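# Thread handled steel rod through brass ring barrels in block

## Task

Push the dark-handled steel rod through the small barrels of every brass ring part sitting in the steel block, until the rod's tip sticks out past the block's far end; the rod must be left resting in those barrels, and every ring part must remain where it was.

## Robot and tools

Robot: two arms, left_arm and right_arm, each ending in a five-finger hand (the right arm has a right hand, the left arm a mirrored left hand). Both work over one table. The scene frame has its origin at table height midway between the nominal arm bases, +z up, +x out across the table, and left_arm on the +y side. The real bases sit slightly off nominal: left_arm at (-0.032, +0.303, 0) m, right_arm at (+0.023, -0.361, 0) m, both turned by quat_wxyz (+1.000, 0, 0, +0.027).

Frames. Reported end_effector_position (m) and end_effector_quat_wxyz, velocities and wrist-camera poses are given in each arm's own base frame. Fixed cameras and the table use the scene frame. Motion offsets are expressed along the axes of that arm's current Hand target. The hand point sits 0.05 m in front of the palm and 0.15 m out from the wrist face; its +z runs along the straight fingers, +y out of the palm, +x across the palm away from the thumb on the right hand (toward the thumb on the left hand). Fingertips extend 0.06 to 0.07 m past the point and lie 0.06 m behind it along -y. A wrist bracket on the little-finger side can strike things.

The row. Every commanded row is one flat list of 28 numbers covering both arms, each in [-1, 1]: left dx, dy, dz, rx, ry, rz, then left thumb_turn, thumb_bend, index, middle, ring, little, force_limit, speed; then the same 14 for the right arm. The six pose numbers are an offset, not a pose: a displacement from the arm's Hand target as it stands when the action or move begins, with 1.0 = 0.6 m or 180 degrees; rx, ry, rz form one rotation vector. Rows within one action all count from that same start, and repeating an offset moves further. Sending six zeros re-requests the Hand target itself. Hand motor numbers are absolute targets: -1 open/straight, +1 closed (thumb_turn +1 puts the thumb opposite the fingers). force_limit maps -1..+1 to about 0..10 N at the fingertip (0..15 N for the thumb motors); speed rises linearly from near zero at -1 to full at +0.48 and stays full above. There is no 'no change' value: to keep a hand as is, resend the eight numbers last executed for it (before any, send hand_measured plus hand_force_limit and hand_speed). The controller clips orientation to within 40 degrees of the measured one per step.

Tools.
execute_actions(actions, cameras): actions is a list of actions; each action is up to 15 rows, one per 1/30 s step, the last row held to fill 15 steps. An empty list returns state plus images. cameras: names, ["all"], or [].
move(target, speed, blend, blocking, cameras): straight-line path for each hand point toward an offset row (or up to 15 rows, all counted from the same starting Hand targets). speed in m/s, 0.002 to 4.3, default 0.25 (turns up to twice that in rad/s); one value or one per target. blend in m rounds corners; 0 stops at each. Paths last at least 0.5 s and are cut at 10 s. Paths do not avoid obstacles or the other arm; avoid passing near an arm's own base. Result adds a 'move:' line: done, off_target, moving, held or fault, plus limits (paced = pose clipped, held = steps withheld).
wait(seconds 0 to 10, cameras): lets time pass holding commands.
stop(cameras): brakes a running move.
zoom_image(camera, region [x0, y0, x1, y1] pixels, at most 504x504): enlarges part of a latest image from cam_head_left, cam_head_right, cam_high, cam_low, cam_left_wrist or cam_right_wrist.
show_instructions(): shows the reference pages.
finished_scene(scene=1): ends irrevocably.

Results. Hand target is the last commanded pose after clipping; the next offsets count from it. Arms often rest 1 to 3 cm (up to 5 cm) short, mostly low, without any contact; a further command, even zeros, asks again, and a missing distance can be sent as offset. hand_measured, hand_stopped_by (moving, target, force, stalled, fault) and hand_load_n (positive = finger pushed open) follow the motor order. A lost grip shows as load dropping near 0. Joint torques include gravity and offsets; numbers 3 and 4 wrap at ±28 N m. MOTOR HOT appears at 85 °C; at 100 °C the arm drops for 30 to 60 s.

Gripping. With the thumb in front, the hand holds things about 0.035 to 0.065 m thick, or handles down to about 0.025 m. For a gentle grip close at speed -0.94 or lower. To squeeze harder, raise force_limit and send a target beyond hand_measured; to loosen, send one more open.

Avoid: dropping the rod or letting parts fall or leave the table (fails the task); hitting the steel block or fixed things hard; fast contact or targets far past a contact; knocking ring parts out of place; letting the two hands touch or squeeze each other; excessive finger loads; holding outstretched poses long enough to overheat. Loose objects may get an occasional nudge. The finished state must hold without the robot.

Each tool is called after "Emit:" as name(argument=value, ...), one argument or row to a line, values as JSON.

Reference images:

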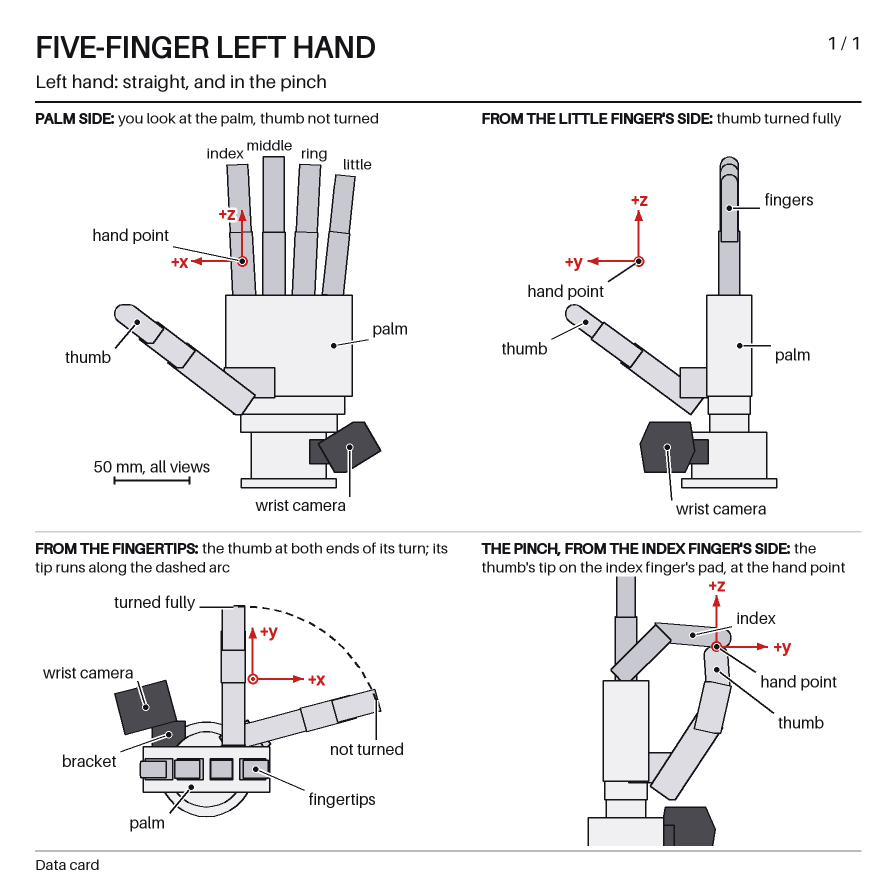

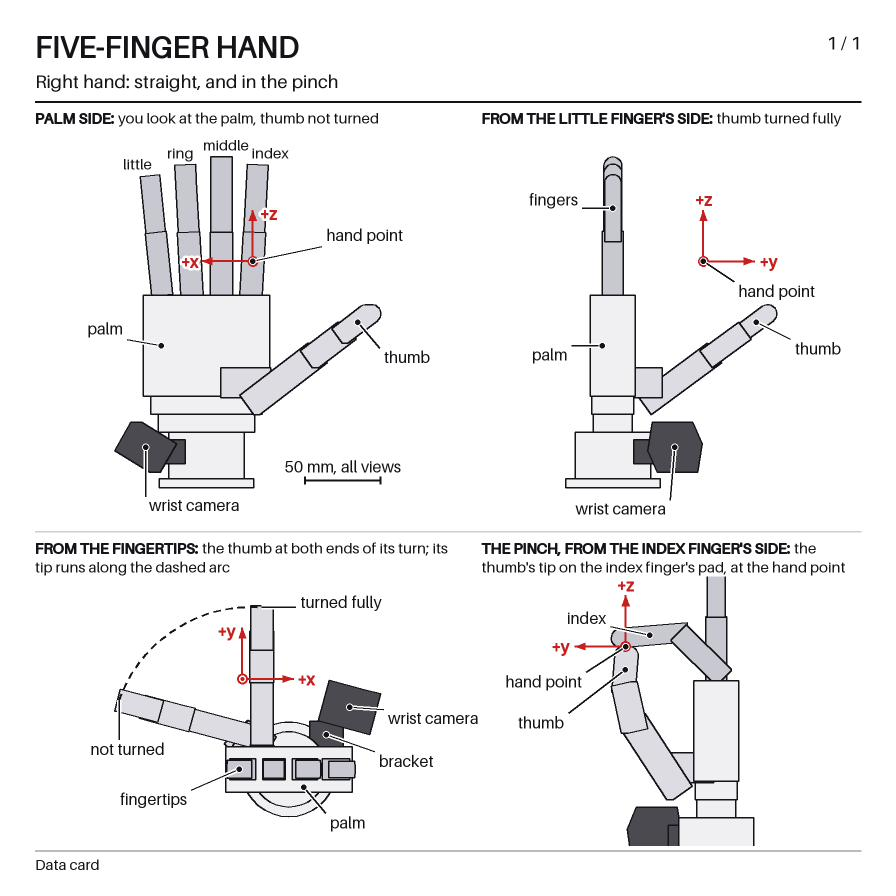

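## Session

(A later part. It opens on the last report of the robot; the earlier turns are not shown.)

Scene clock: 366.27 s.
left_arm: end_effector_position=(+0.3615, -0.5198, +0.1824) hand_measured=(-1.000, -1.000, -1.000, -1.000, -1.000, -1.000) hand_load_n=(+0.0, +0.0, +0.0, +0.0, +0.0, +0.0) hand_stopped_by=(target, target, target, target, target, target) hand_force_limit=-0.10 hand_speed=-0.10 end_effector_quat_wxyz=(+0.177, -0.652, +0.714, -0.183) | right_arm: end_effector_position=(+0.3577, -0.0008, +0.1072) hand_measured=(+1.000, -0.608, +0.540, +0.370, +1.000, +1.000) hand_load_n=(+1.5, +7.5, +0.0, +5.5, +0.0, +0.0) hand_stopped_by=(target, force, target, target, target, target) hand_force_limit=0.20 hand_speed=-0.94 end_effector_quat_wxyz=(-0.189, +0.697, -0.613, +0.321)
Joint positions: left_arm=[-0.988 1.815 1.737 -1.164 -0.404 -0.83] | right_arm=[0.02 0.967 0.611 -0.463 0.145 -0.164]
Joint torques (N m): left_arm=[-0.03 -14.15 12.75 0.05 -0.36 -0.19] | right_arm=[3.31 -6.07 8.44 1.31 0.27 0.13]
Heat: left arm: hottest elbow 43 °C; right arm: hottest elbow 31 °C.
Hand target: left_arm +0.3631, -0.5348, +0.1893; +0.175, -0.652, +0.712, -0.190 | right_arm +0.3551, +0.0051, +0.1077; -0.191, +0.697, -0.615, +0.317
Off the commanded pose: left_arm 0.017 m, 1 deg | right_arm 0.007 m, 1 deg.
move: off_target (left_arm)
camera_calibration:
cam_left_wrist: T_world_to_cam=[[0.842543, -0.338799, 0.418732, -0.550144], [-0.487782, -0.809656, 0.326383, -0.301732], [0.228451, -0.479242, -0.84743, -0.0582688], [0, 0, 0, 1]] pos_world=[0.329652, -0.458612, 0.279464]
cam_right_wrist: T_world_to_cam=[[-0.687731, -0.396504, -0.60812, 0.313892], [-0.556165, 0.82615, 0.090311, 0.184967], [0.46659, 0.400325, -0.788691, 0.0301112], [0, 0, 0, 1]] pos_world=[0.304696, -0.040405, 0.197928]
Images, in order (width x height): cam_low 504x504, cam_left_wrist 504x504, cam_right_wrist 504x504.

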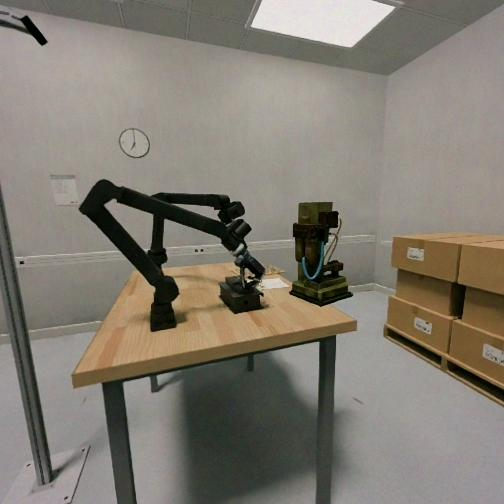

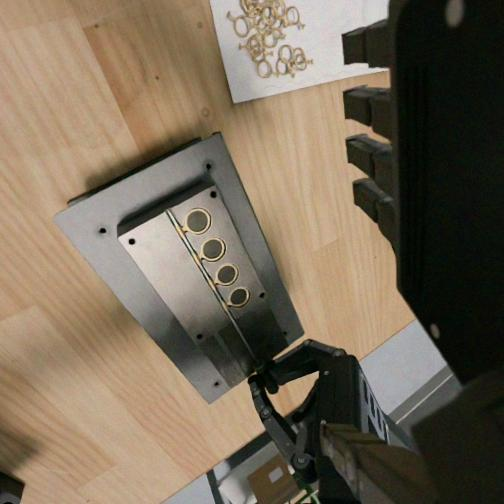

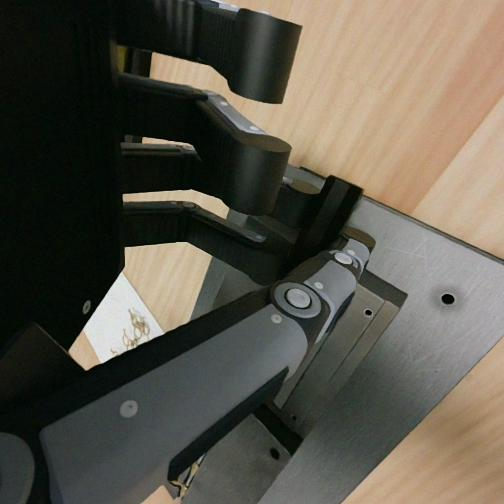

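Emit:
move(
  target=[0,0,0,0,0,0,-1,-1,-1,-1,-1,-1,-0.1,-0.1,-0.0047,-0.0018,-0.0009,0,0,0,1,-0.04,0.54,0.37,1,1,0.2,-0.94],
  speed=0.03,
  cameras=["cam_left_wrist","cam_right_wrist"],
)

Emit:
zoom_image(
  camera="cam_left_wrist",
  region=[150, 192, 190, 232],
)

Emit:
zoom_image(
  camera="cam_left_wrist",
  region=[235, 340, 285, 390],
)

Scene clock: 368.37 s.
left_arm: end_effector_position=(+0.3615, -0.5198, +0.1824) hand_measured=(-1.000, -1.000, -1.000, -1.000, -1.000, -1.000) hand_load_n=(-0.5, +0.0, -0.5, +0.0, +0.0, +0.0) hand_stopped_by=(target, target, target, target, target, target) hand_force_limit=-0.10 hand_speed=-0.10 end_effector_quat_wxyz=(+0.177, -0.652, +0.714, -0.183) | right_arm: end_effector_position=(+0.3574, +0.0018, +0.1070) hand_measured=(+1.000, -0.608, +0.540, +0.370, +1.000, +1.000) hand_load_n=(+1.5, +7.5, +0.0, +5.5, +0.0, +0.0) hand_stopped_by=(target, force, target, target, target, target) hand_force_limit=0.20 hand_speed=-0.94 end_effector_quat_wxyz=(-0.188, +0.697, -0.613, +0.321)
Joint positions: left_arm=[-0.988 1.815 1.737 -1.164 -0.404 -0.83] | right_arm=[0.031 0.967 0.611 -0.465 0.153 -0.157]
Joint torques (N m): left_arm=[-0.03 -14.15 12.75 0.05 -0.37 -0.19] | right_arm=[3.19 -6.12 8.57 1.29 0.23 0.16]
Heat: left arm: hottest elbow 43 °C; right arm: hottest elbow 31 °C.
Hand target: left_arm +0.3631, -0.5348, +0.1893; +0.175, -0.652, +0.712, -0.190 | right_arm +0.3554, +0.0082, +0.1082; -0.191, +0.697, -0.615, +0.317
Off the commanded pose: left_arm 0.017 m, 1 deg | right_arm 0.007 m, 1 deg.
move: off_target (left_arm)
camera_calibration:
cam_left_wrist: T_world_to_cam=[[0.842543, -0.338799, 0.418732, -0.550144], [-0.487782, -0.809656, 0.326383, -0.301732], [0.228451, -0.479242, -0.84743, -0.0582688], [0, 0, 0, 1]] pos_world=[0.329652, -0.458612, 0.279464]
cam_right_wrist: T_world_to_cam=[[-0.68806, -0.39714, -0.607334, 0.314703], [-0.556015, 0.826331, 0.0895757, 0.182815], [0.466285, 0.39932, -0.789381, 0.0293551], [0, 0, 0, 1]] pos_world=[0.304495, -0.0378069, 0.197927]
Images, in order (width x height): cam_left_wrist 504x504, cam_right_wrist 504x504.

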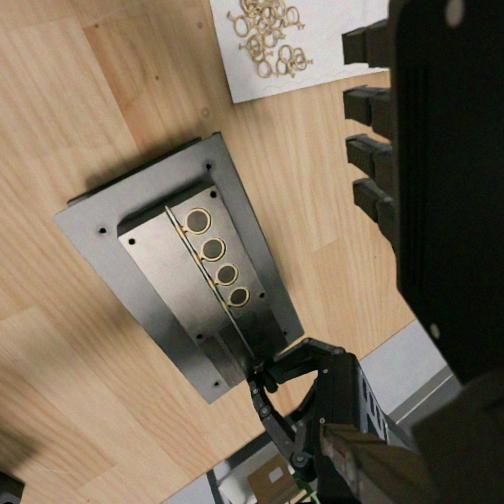

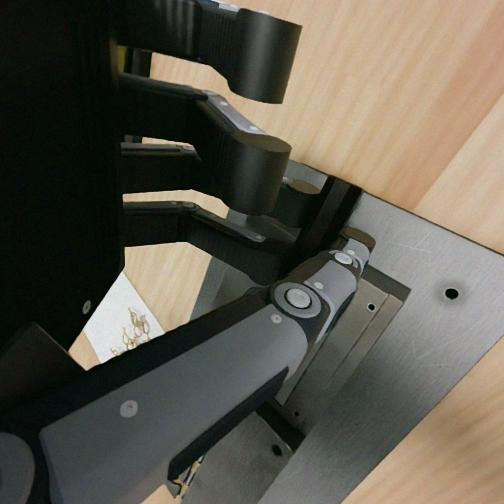

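Scaled by 12.600 from the camera's 504x504 image, which has a finer 720x720 frame.

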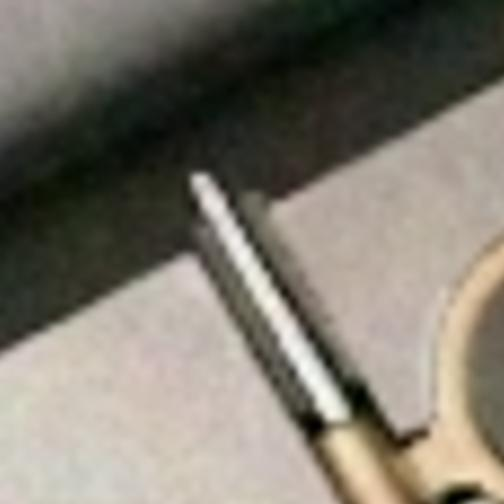

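Scaled by 10.080 from the camera's 504x504 image, which has a finer 720x720 frame.

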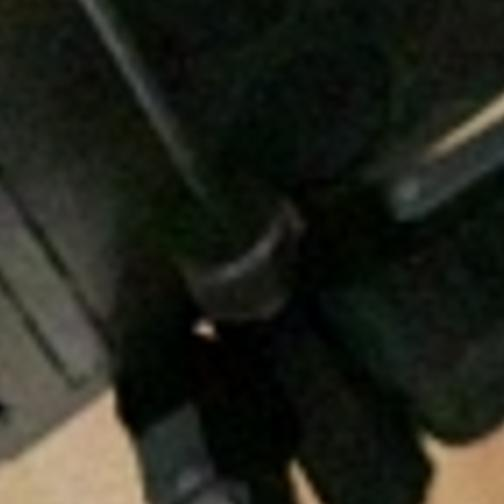

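Emit:
move(
  target=[0,0,0,0,0,0,-1,-1,-1,-1,-1,-1,-0.1,-0.1,-0.0047,-0.0024,-0.0003,0,0,0,1,-0.04,0.54,0.37,1,1,0.2,-0.94],
  speed=0.03,
  cameras=["cam_left_wrist","cam_right_wrist","cam_low"],
)

Emit:
zoom_image(
  camera="cam_left_wrist",
  region=[150, 192, 190, 232],
)

Emit:
zoom_image(
  camera="cam_left_wrist",
  region=[235, 340, 285, 390],
)

Emit:
zoom_image(
  camera="cam_low",
  region=[222, 260, 272, 310],
)

Scene clock: 369.53 s.
left_arm: end_effector_position=(+0.3615, -0.5198, +0.1824) hand_measured=(-1.000, -1.000, -1.000, -1.000, -1.000, -1.000) hand_load_n=(+0.0, +0.0, +0.0, -0.5, +0.0, +0.0) hand_stopped_by=(target, target, target, target, target, target) hand_force_limit=-0.10 hand_speed=-0.10 end_effector_quat_wxyz=(+0.177, -0.652, +0.714, -0.183) | right_arm: end_effector_position=(+0.3573, +0.0024, +0.1070) hand_measured=(+1.000, -0.608, +0.540, +0.370, +1.000, +1.000) hand_load_n=(+1.0, +7.5, +0.0, +6.0, +0.0, +0.0) hand_stopped_by=(target, force, target, target, target, target) hand_force_limit=0.20 hand_speed=-0.94 end_effector_quat_wxyz=(-0.186, +0.697, -0.613, +0.323)
Joint positions: left_arm=[-0.988 1.815 1.737 -1.164 -0.404 -0.83] | right_arm=[0.038 0.967 0.611 -0.466 0.164 -0.155]
Joint torques (N m): left_arm=[-0.09 -14.15 12.77 0.05 -0.36 -0.18] | right_arm=[3.66 -6.01 8.79 1.2 0.1 0.21]
Heat: left arm: hottest elbow 43 °C; right arm: hottest elbow 31 °C.
Hand target: left_arm +0.3631, -0.5348, +0.1893; +0.175, -0.652, +0.712, -0.190 | right_arm +0.3562, +0.0112, +0.1087; -0.191, +0.697, -0.614, +0.317
Off the commanded pose: left_arm 0.017 m, 1 deg | right_arm 0.009 m, 1 deg.
move: off_target (left_arm)
camera_calibration:
cam_left_wrist: T_world_to_cam=[[0.842543, -0.338799, 0.418732, -0.550144], [-0.487782, -0.809656, 0.326383, -0.301732], [0.228451, -0.479242, -0.84743, -0.0582688], [0, 0, 0, 1]] pos_world=[0.329652, -0.458612, 0.279464]
cam_right_wrist: T_world_to_cam=[[-0.68875, -0.400114, -0.604593, 0.314755], [-0.554829, 0.827682, 0.0843072, 0.182354], [0.466678, 0.393512, -0.79206, 0.0292865], [0, 0, 0, 1]] pos_world=[0.304296, -0.0365179, 0.198122]
Images, in order (width x height): cam_low 504x504, cam_left_wrist 504x504, cam_right_wrist 504x504.

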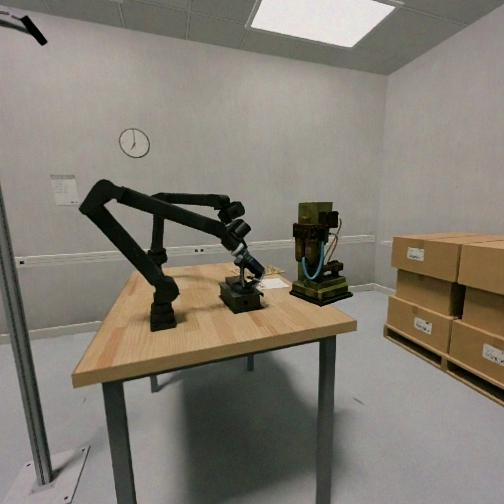

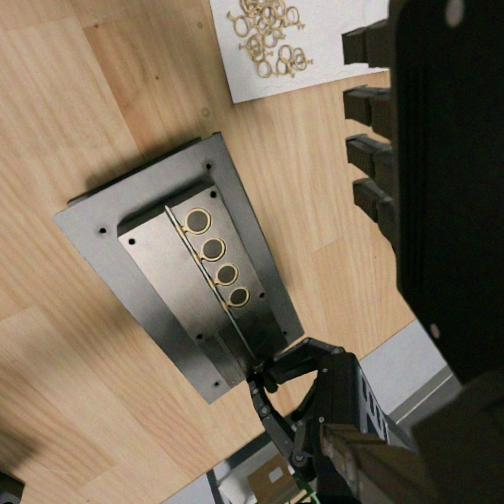

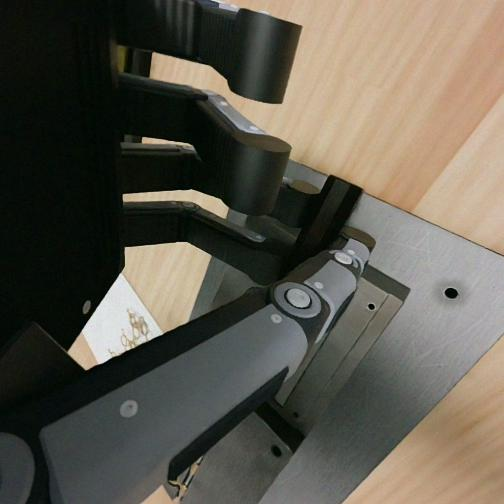

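Scaled by 12.600 from the camera's 504x504 image, which has a finer 720x720 frame.

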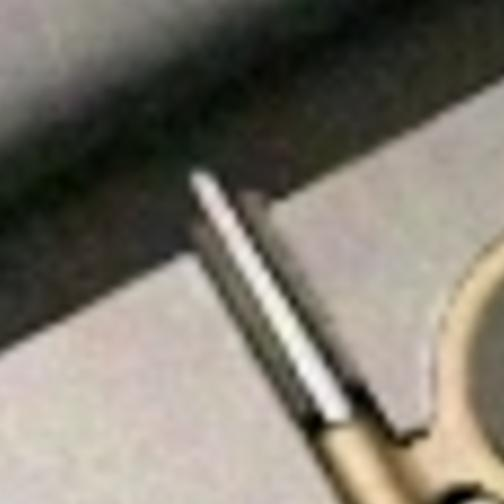

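Scaled by 10.080 from the camera's 504x504 image, which has a finer 720x720 frame.

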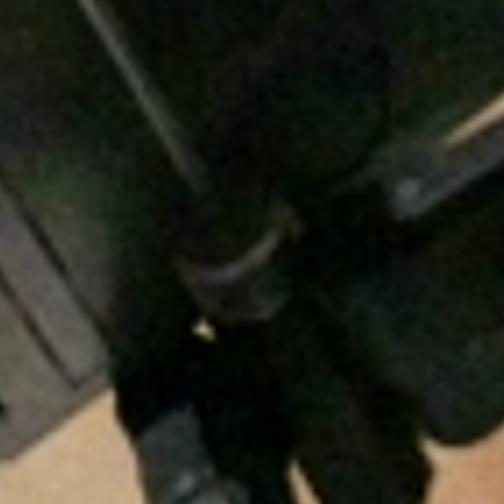

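Scaled by 10.080 from the camera's 504x504 image, which has a finer 720x720 frame.

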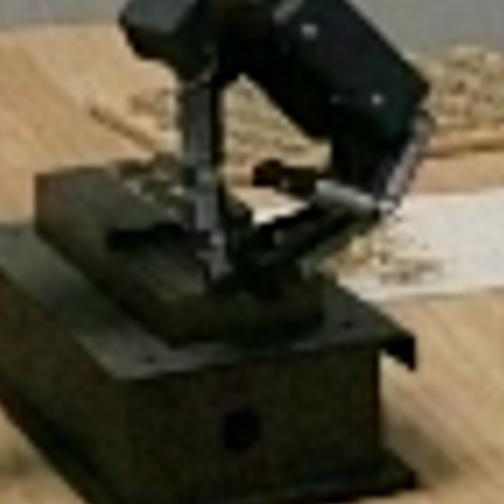

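Emit:
move(
  target=[0,0,0,0,0,0,-1,-1,-1,-1,-1,-1,-0.1,-0.1,0.0081,0.0014,0.0010,0,0,0,1,-0.04,0.54,0.37,1,1,0.2,-0.94],
  speed=0.03,
  cameras=["cam_left_wrist","cam_right_wrist","cam_head_right","cam_high"],
)

Emit:
zoom_image(
  camera="cam_left_wrist",
  region=[150, 192, 190, 232],
)

Emit:
zoom_image(
  camera="cam_high",
  region=[90, 285, 150, 345],
)

Emit:
zoom_image(
  camera="cam_head_right",
  region=[320, 195, 380, 255],
)

Scene clock: 372.47 s.
left_arm: end_effector_position=(+0.3615, -0.5198, +0.1824) hand_measured=(-1.000, -1.000, -1.000, -1.000, -1.000, -1.000) hand_load_n=(+0.0, +0.0, +0.0, +0.0, +0.0, +0.0) hand_stopped_by=(target, target, target, target, target, target) hand_force_limit=-0.10 hand_speed=-0.10 end_effector_quat_wxyz=(+0.177, -0.652, +0.714, -0.183) | right_arm: end_effector_position=(+0.3573, +0.0026, +0.1070) hand_measured=(+1.000, -0.608, +0.540, +0.370, +1.000, +1.000) hand_load_n=(+1.0, +7.5, +0.5, +6.5, +0.0, +0.0) hand_stopped_by=(target, force, target, target, target, target) hand_force_limit=0.20 hand_speed=-0.94 end_effector_quat_wxyz=(-0.186, +0.697, -0.613, +0.323)
Joint positions: left_arm=[-0.988 1.815 1.737 -1.164 -0.404 -0.83] | right_arm=[0.038 0.967 0.611 -0.466 0.163 -0.154]
Joint torques (N m): left_arm=[-0.03 -14.1 12.77 0.06 -0.36 -0.19] | right_arm=[2.14 -5.95 8.76 1.25 -0.4 0.09]
Heat: left arm: hottest elbow 43 °C; right arm: hottest elbow 31 °C.
Hand target: left_arm +0.3631, -0.5348, +0.1893; +0.175, -0.652, +0.712, -0.190 | right_arm +0.3562, +0.0062, +0.1087; -0.191, +0.697, -0.615, +0.317
Off the commanded pose: left_arm 0.017 m, 1 deg | right_arm 0.004 m, 1 deg.
move: off_target (left_arm)
camera_calibration:
cam_left_wrist: T_world_to_cam=[[0.842543, -0.338799, 0.418732, -0.550144], [-0.487782, -0.809656, 0.326383, -0.301732], [0.228451, -0.479242, -0.84743, -0.0582688], [0, 0, 0, 1]] pos_world=[0.329652, -0.458612, 0.279464]
cam_right_wrist: T_world_to_cam=[[-0.688682, -0.399788, -0.604886, 0.314845], [-0.554995, 0.827504, 0.084955, 0.182186], [0.466582, 0.394215, -0.791767, 0.0292441], [0, 0, 0, 1]] pos_world=[0.304295, -0.0364166, 0.198122]
Images, in order (width x height): cam_head_right 504x504, cam_high 504x504, cam_left_wrist 504x504, cam_right_wrist 504x504.

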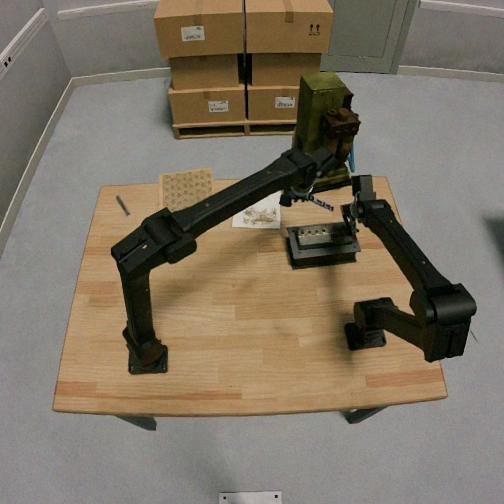

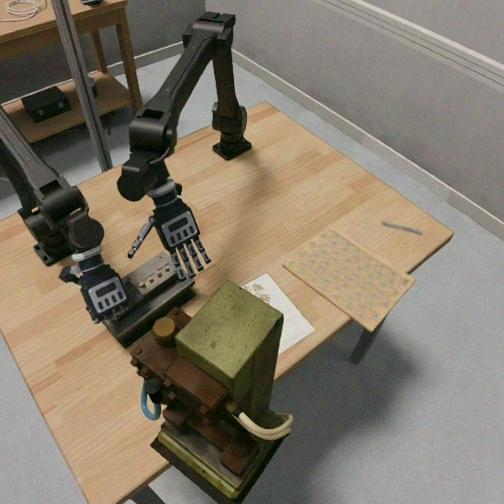

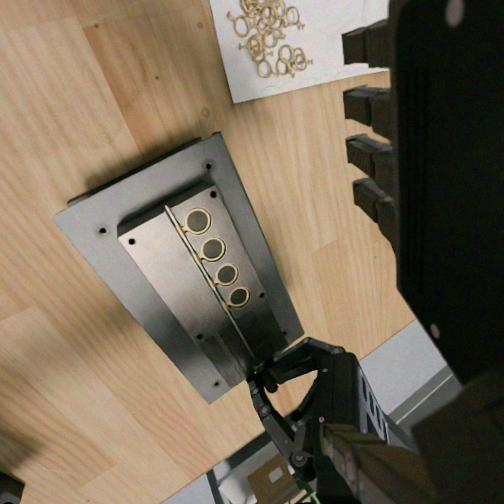

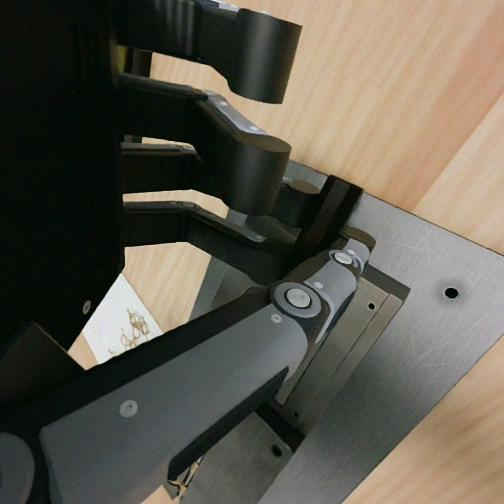

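Scaled by 12.600 from the camera's 504x504 image, which has a finer 720x720 frame.

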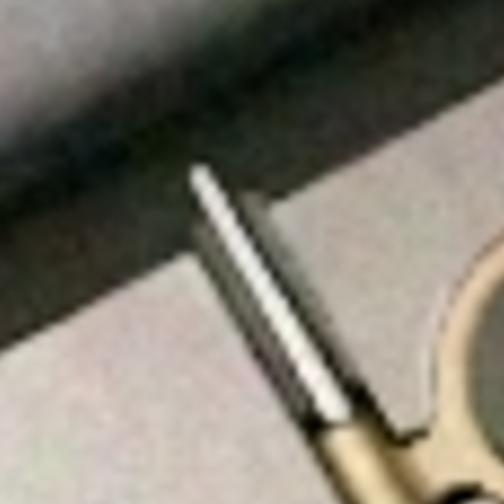

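Scaled by 8.400 from the camera's 504x504 image, which has a finer 720x720 frame.

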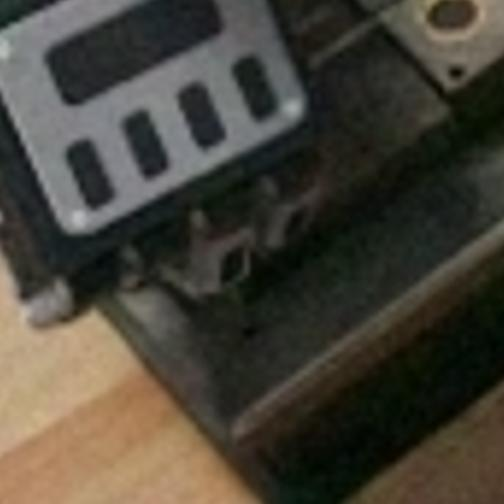

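Scaled by 8.400 from the camera's 504x504 image, which has a finer 720x720 frame.

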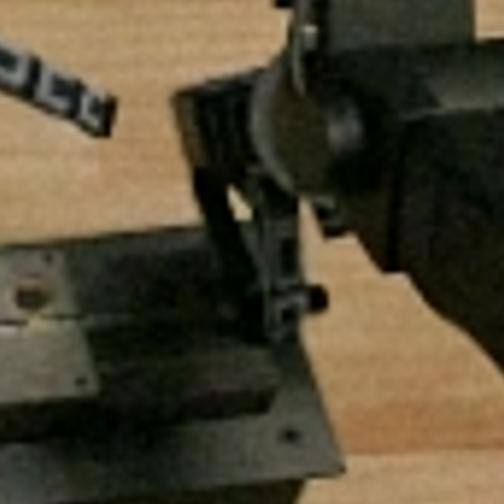

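Emit:
move(
  target=[0,0,0,0,0,0,-1,-1,-1,-1,-1,-1,-0.1,-0.1,0,0,0,0,0,0,1,-1,0.25,0.2,1,1,0.2,-0.86],
  speed=0.03,
  cameras=["cam_left_wrist","cam_right_wrist","cam_low"],
)

Emit:
zoom_image(
  camera="cam_left_wrist",
  region=[150, 192, 190, 232],
)

Emit:
zoom_image(
  camera="cam_left_wrist",
  region=[225, 330, 305, 410],
)

Emit:
zoom_image(
  camera="cam_low",
  region=[222, 260, 272, 310],
)

Emit:
zoom_image(
  camera="cam_right_wrist",
  region=[240, 140, 420, 320],
)

Scene clock: 375.87 s.
left_arm: end_effector_position=(+0.3615, -0.5198, +0.1824) hand_measured=(-1.000, -1.000, -1.000, -1.000, -1.000, -1.000) hand_load_n=(+0.0, +0.0, +0.0, +0.0, +0.0, +0.0) hand_stopped_by=(target, target, target, target, target, target) hand_force_limit=-0.10 hand_speed=-0.10 end_effector_quat_wxyz=(+0.177, -0.652, +0.714, -0.183) | right_arm: end_effector_position=(+0.3575, +0.0041, +0.1123) hand_measured=(+1.000, -1.000, +0.250, +0.200, +1.000, +1.000) hand_load_n=(+0.0, +0.0, -3.5, +0.0, +0.0, +0.0) hand_stopped_by=(target, target, target, target, target, target) hand_force_limit=0.20 hand_speed=-0.86 end_effector_quat_wxyz=(-0.194, +0.696, -0.610, +0.326)
Joint positions: left_arm=[-0.988 1.815 1.737 -1.164 -0.404 -0.83] | right_arm=[0.038 0.951 0.611 -0.466 0.155 -0.154]
Joint torques (N m): left_arm=[-0.09 -14.04 12.75 0.05 -0.37 -0.19] | right_arm=[1.96 -4.31 8.8 1.29 -0.03 0.09]
Heat: left arm: hottest elbow 43 °C; right arm: hottest elbow 31 °C.
Hand target: left_arm +0.3631, -0.5348, +0.1893; +0.175, -0.652, +0.712, -0.190 | right_arm +0.3562, +0.0062, +0.1087; -0.191, +0.697, -0.615, +0.317
Off the commanded pose: left_arm 0.017 m, 1 deg | right_arm 0.004 m, 1 deg.
move: off_target (left_arm)
camera_calibration:
cam_left_wrist: T_world_to_cam=[[0.842543, -0.338799, 0.418732, -0.550144], [-0.487782, -0.809656, 0.326383, -0.301732], [0.228451, -0.479242, -0.84743, -0.0582688], [0, 0, 0, 1]] pos_world=[0.329652, -0.458612, 0.279464]
cam_right_wrist: T_world_to_cam=[[-0.67705, -0.39963, -0.61798, 0.316203], [-0.560859, 0.823871, 0.0816954, 0.183056], [0.476488, 0.401912, -0.781938, 0.0279948], [0, 0, 0, 1]] pos_world=[0.303414, -0.0357015, 0.202342]
Images, in order (width x height): cam_low 504x504, cam_left_wrist 504x504, cam_right_wrist 504x504.

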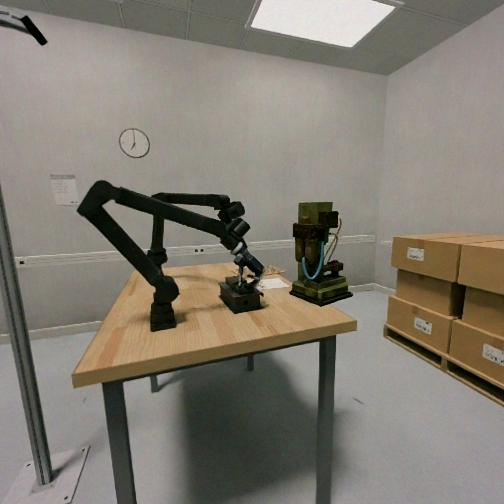

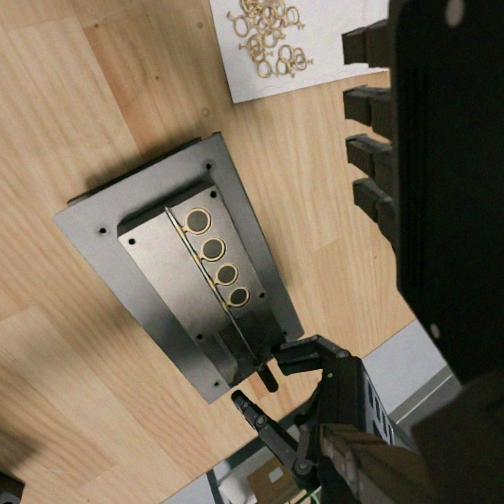

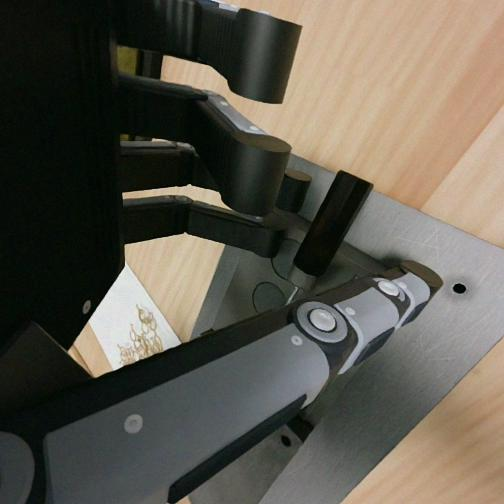

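Scaled by 12.600 from the camera's 504x504 image, which has a finer 720x720 frame.

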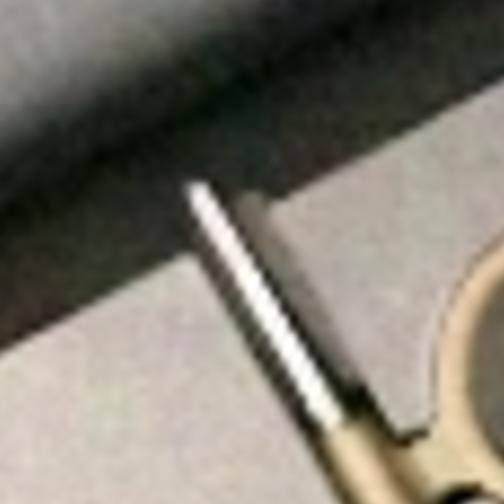

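Scaled by 6.300 from the camera's 504x504 image, which has a finer 720x720 frame.

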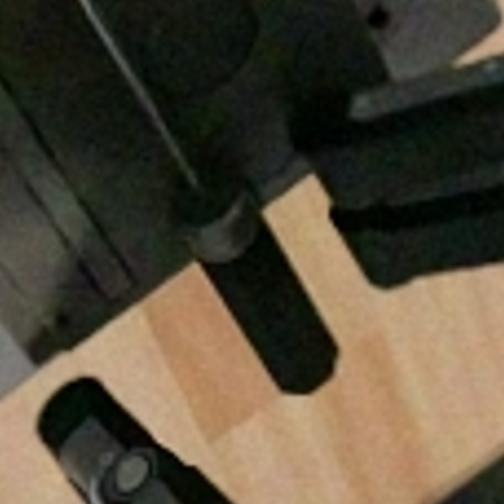

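Scaled by 10.080 from the camera's 504x504 image, which has a finer 720x720 frame.

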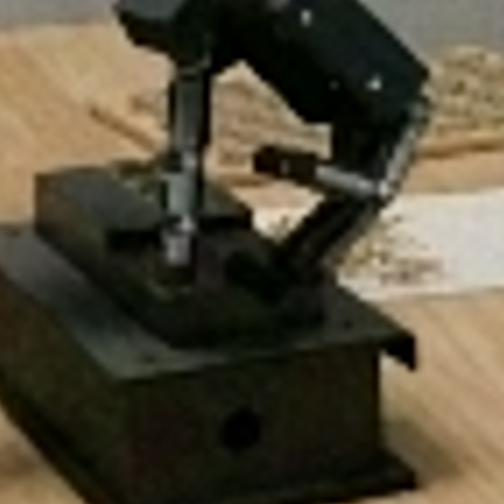

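Scaled by 2.800 from the camera's 504x504 image, which has a finer 720x720 frame.

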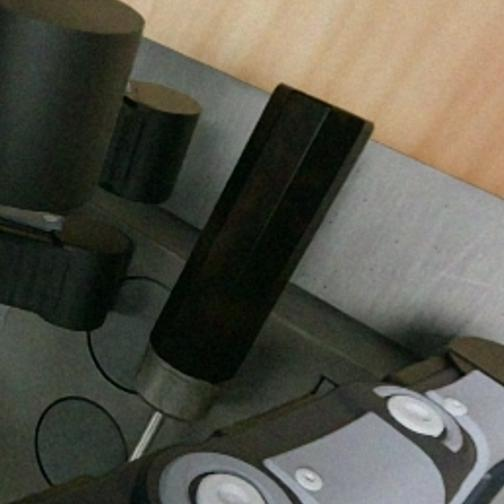

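Emit:
move(
  target=[0,0,0,0,0,0,-1,-1,-1,-1,-1,-1,-0.1,-0.1,0.0933,0.0096,0.0042,0,0,0,1,-1,0.25,0.2,1,1,0.2,-0.86],
  speed=0.06,
  cameras=["cam_left_wrist","cam_right_wrist","cam_low"],
)

Emit:
zoom_image(
  camera="cam_left_wrist",
  region=[225, 330, 325, 430],
)

Emit:
zoom_image(
  camera="cam_low",
  region=[222, 260, 272, 310],
)

Emit:
zoom_image(
  camera="cam_right_wrist",
  region=[200, 180, 440, 420],
)

Scene clock: 379.00 s.
left_arm: end_effector_position=(+0.3615, -0.5198, +0.1824) hand_measured=(-1.000, -1.000, -1.000, -1.000, -1.000, -1.000) hand_load_n=(+0.0, +0.0, +0.0, +0.0, +0.0, +0.0) hand_stopped_by=(target, target, target, target, target, target) hand_force_limit=-0.10 hand_speed=-0.10 end_effector_quat_wxyz=(+0.177, -0.652, +0.714, -0.183) | right_arm: end_effector_position=(+0.3519, -0.0440, +0.1098) hand_measured=(+1.000, -1.000, +0.250, +0.200, +1.000, +1.000) hand_load_n=(+0.0, +0.0, +0.0, +0.0, +0.0, +0.0) hand_stopped_by=(target, target, target, target, target, target) hand_force_limit=0.20 hand_speed=-0.86 end_effector_quat_wxyz=(-0.195, +0.695, -0.616, +0.315)
Joint positions: left_arm=[-0.988 1.815 1.737 -1.164 -0.404 -0.83] | right_arm=[-0.153 0.954 0.611 -0.469 0.013 -0.278]
Joint torques (N m): left_arm=[-0.03 -14.1 12.74 0.08 -0.36 -0.19] | right_arm=[0.85 -4.37 10.1 1.43 -0.11 -0.18]
Heat: left arm: hottest elbow 43 °C; right arm: hottest elbow 31 °C.
Hand target: left_arm +0.3631, -0.5348, +0.1893; +0.175, -0.652, +0.712, -0.190 | right_arm +0.3561, -0.0498, +0.1147; -0.191, +0.697, -0.614, +0.317
Off the commanded pose: left_arm 0.017 m, 1 deg | right_arm 0.009 m, 1 deg.
move: off_target (left_arm)
camera_calibration:
cam_left_wrist: T_world_to_cam=[[0.842543, -0.338799, 0.418732, -0.550144], [-0.487782, -0.809656, 0.326383, -0.301732], [0.228451, -0.479242, -0.84743, -0.0582688], [0, 0, 0, 1]] pos_world=[0.329652, -0.458612, 0.279464]
cam_right_wrist: T_world_to_cam=[[-0.688345, -0.38579, -0.614286, 0.295838], [-0.556086, 0.824419, 0.105369, 0.215478], [0.465778, 0.414126, -0.782017, 0.0523193], [0, 0, 0, 1]] pos_world=[0.299094, -0.0851792, 0.199939]
Images, in order (width x height): cam_low 504x504, cam_left_wrist 504x504, cam_right_wrist 504x504.

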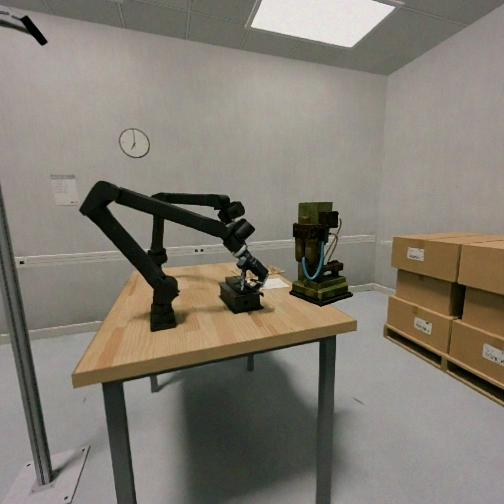

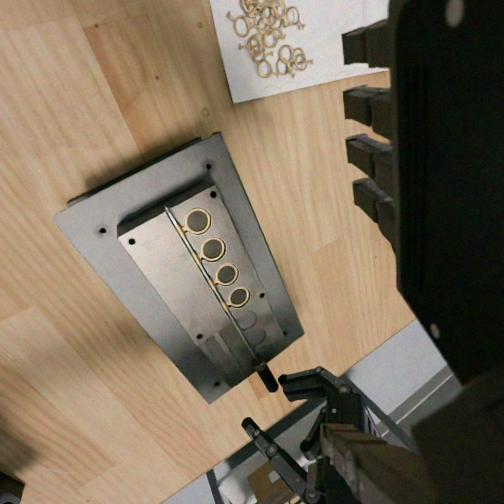

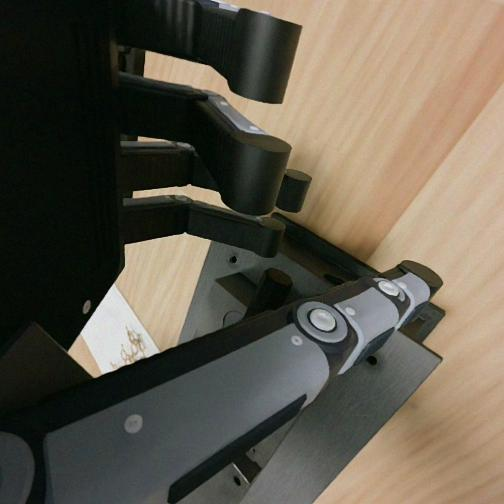

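Scaled by 5.040 from the camera's 504x504 image, which has a finer 720x720 frame.

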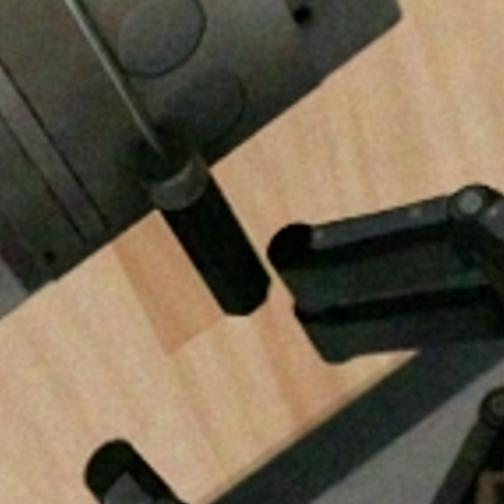

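Scaled by 10.080 from the camera's 504x504 image, which has a finer 720x720 frame.

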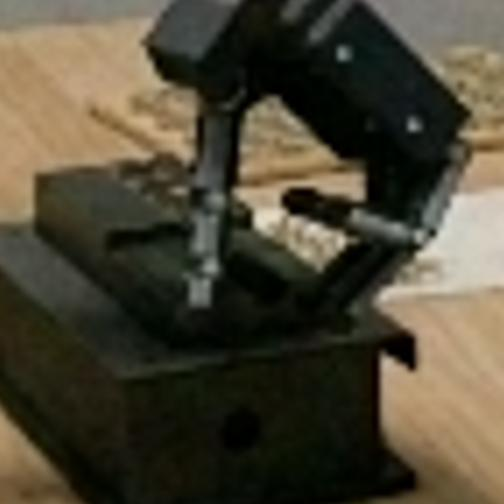

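Scaled by 2.100 from the camera's 504x504 image, which has a finer 720x720 frame.

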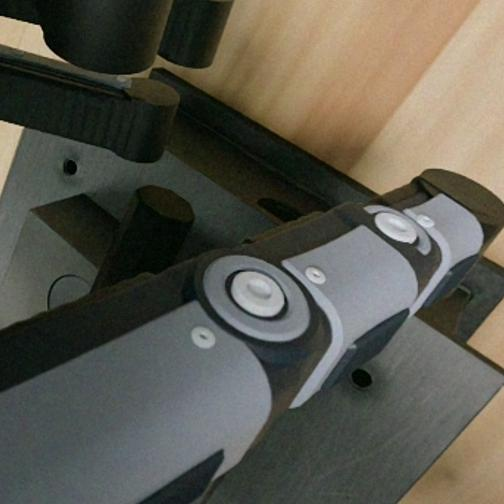

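Emit:
move(
  target=[
    [0,0,0,0,0,0,-1,-1,-1,-1,-1,-1,-0.1,-0.1,0.03,0.003,0.0013,0,0,0,1,-1,0.25,0.2,1,1,0.2,-0.86],
    [0,0,0,0,0,0,-1,-1,-1,-1,-1,-1,-0.1,-0.1,0.0296,0.018,-0.0169,0,0,0,1,-1,0.25,0.2,1,1,0.2,-0.86],
  ],
  speed=0.06,
  cameras=["cam_left_wrist","cam_right_wrist","cam_low"],
)

Emit:
zoom_image(
  camera="cam_left_wrist",
  region=[225, 330, 325, 430],
)

Emit:
zoom_image(
  camera="cam_low",
  region=[222, 260, 272, 310],
)

Emit:
zoom_image(
  camera="cam_right_wrist",
  region=[200, 180, 440, 420],
)

Scene clock: 381.43 s.
left_arm: end_effector_position=(+0.3615, -0.5198, +0.1824) hand_measured=(-1.000, -1.000, -1.000, -1.000, -1.000, -1.000) hand_load_n=(+0.0, +0.0, +0.0, +0.0, +0.0, +0.0) hand_stopped_by=(target, target, target, target, target, target) hand_force_limit=-0.10 hand_speed=-0.10 end_effector_quat_wxyz=(+0.177, -0.652, +0.714, -0.183) | right_arm: end_effector_position=(+0.3421, -0.0620, +0.1136) hand_measured=(+1.000, -1.000, +0.250, +0.200, +1.000, +1.000) hand_load_n=(+0.0, +0.0, +0.0, +0.0, +0.0, +0.0) hand_stopped_by=(target, target, target, target, target, target) hand_force_limit=0.20 hand_speed=-0.86 end_effector_quat_wxyz=(-0.194, +0.696, -0.616, +0.313)
Joint positions: left_arm=[-0.988 1.815 1.737 -1.164 -0.404 -0.83] | right_arm=[-0.227 0.931 0.611 -0.497 -0.039 -0.333]
Joint torques (N m): left_arm=[-0.09 -14.1 12.78 0.05 -0.36 -0.19] | right_arm=[1.08 -5.71 9.36 1.43 -0.12 -0.22]
Heat: left arm: hottest elbow 43 °C; right arm: hottest elbow 31 °C.
Hand target: left_arm +0.3631, -0.5348, +0.1893; +0.175, -0.652, +0.712, -0.190 | right_arm +0.3421, -0.0677, +0.1186; -0.191, +0.697, -0.614, +0.317
Off the commanded pose: left_arm 0.017 m, 1 deg | right_arm 0.008 m, 1 deg.
move: off_target (left_arm)
camera_calibration:
cam_left_wrist: T_world_to_cam=[[0.842543, -0.338799, 0.418732, -0.550144], [-0.487782, -0.809656, 0.326383, -0.301732], [0.228451, -0.479242, -0.84743, -0.0582688], [0, 0, 0, 1]] pos_world=[0.329652, -0.458612, 0.279464]
cam_right_wrist: T_world_to_cam=[[-0.690445, -0.386643, -0.611386, 0.284725], [-0.557132, 0.823303, 0.108515, 0.224373], [0.461399, 0.415546, -0.783857, 0.0691528], [0, 0, 0, 1]] pos_world=[0.289686, -0.103376, 0.203935]
Images, in order (width x height): cam_low 504x504, cam_left_wrist 504x504, cam_right_wrist 504x504.

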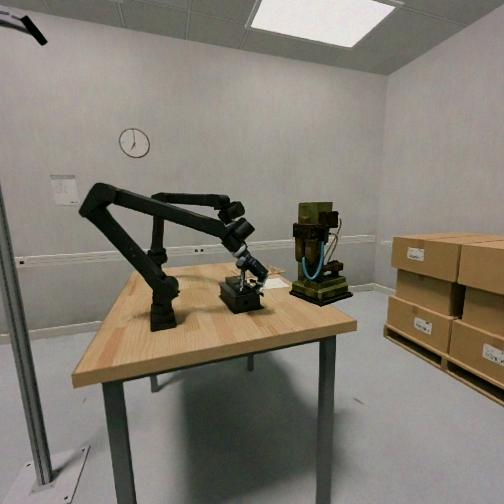

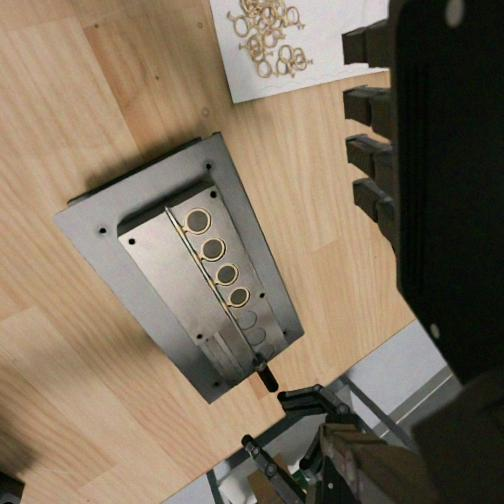

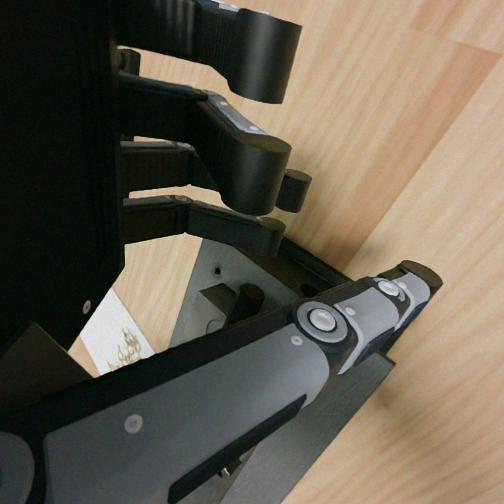

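Scaled by 5.040 from the camera's 504x504 image, which has a finer 720x720 frame.

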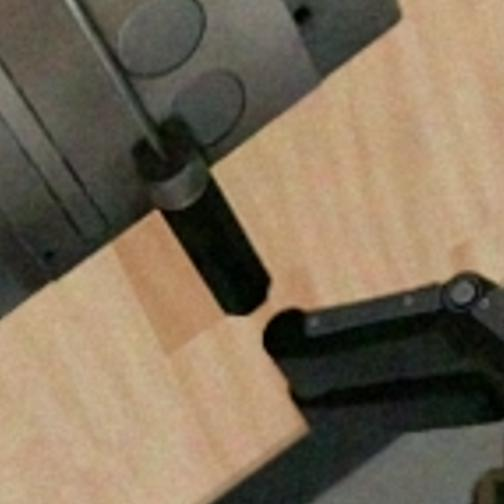

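Scaled by 10.080 from the camera's 504x504 image, which has a finer 720x720 frame.

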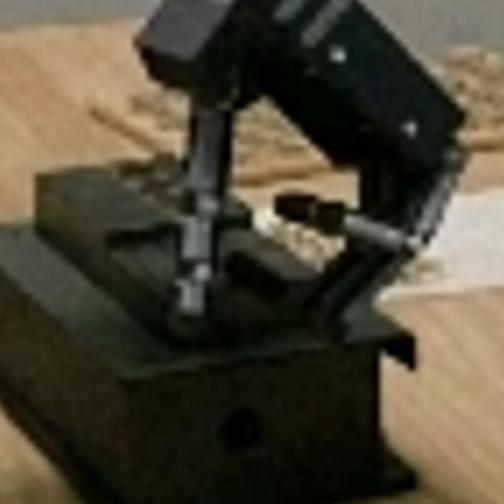

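Scaled by 2.100 from the camera's 504x504 image, which has a finer 720x720 frame.

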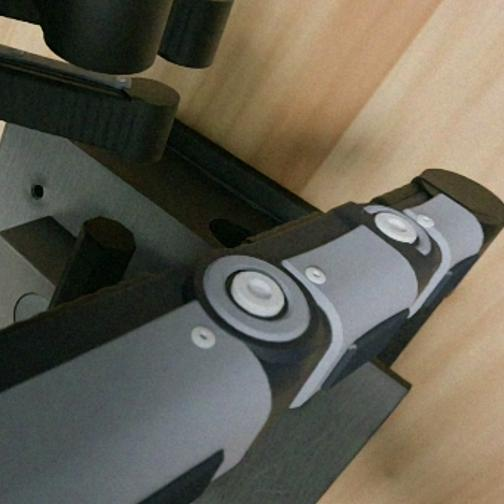

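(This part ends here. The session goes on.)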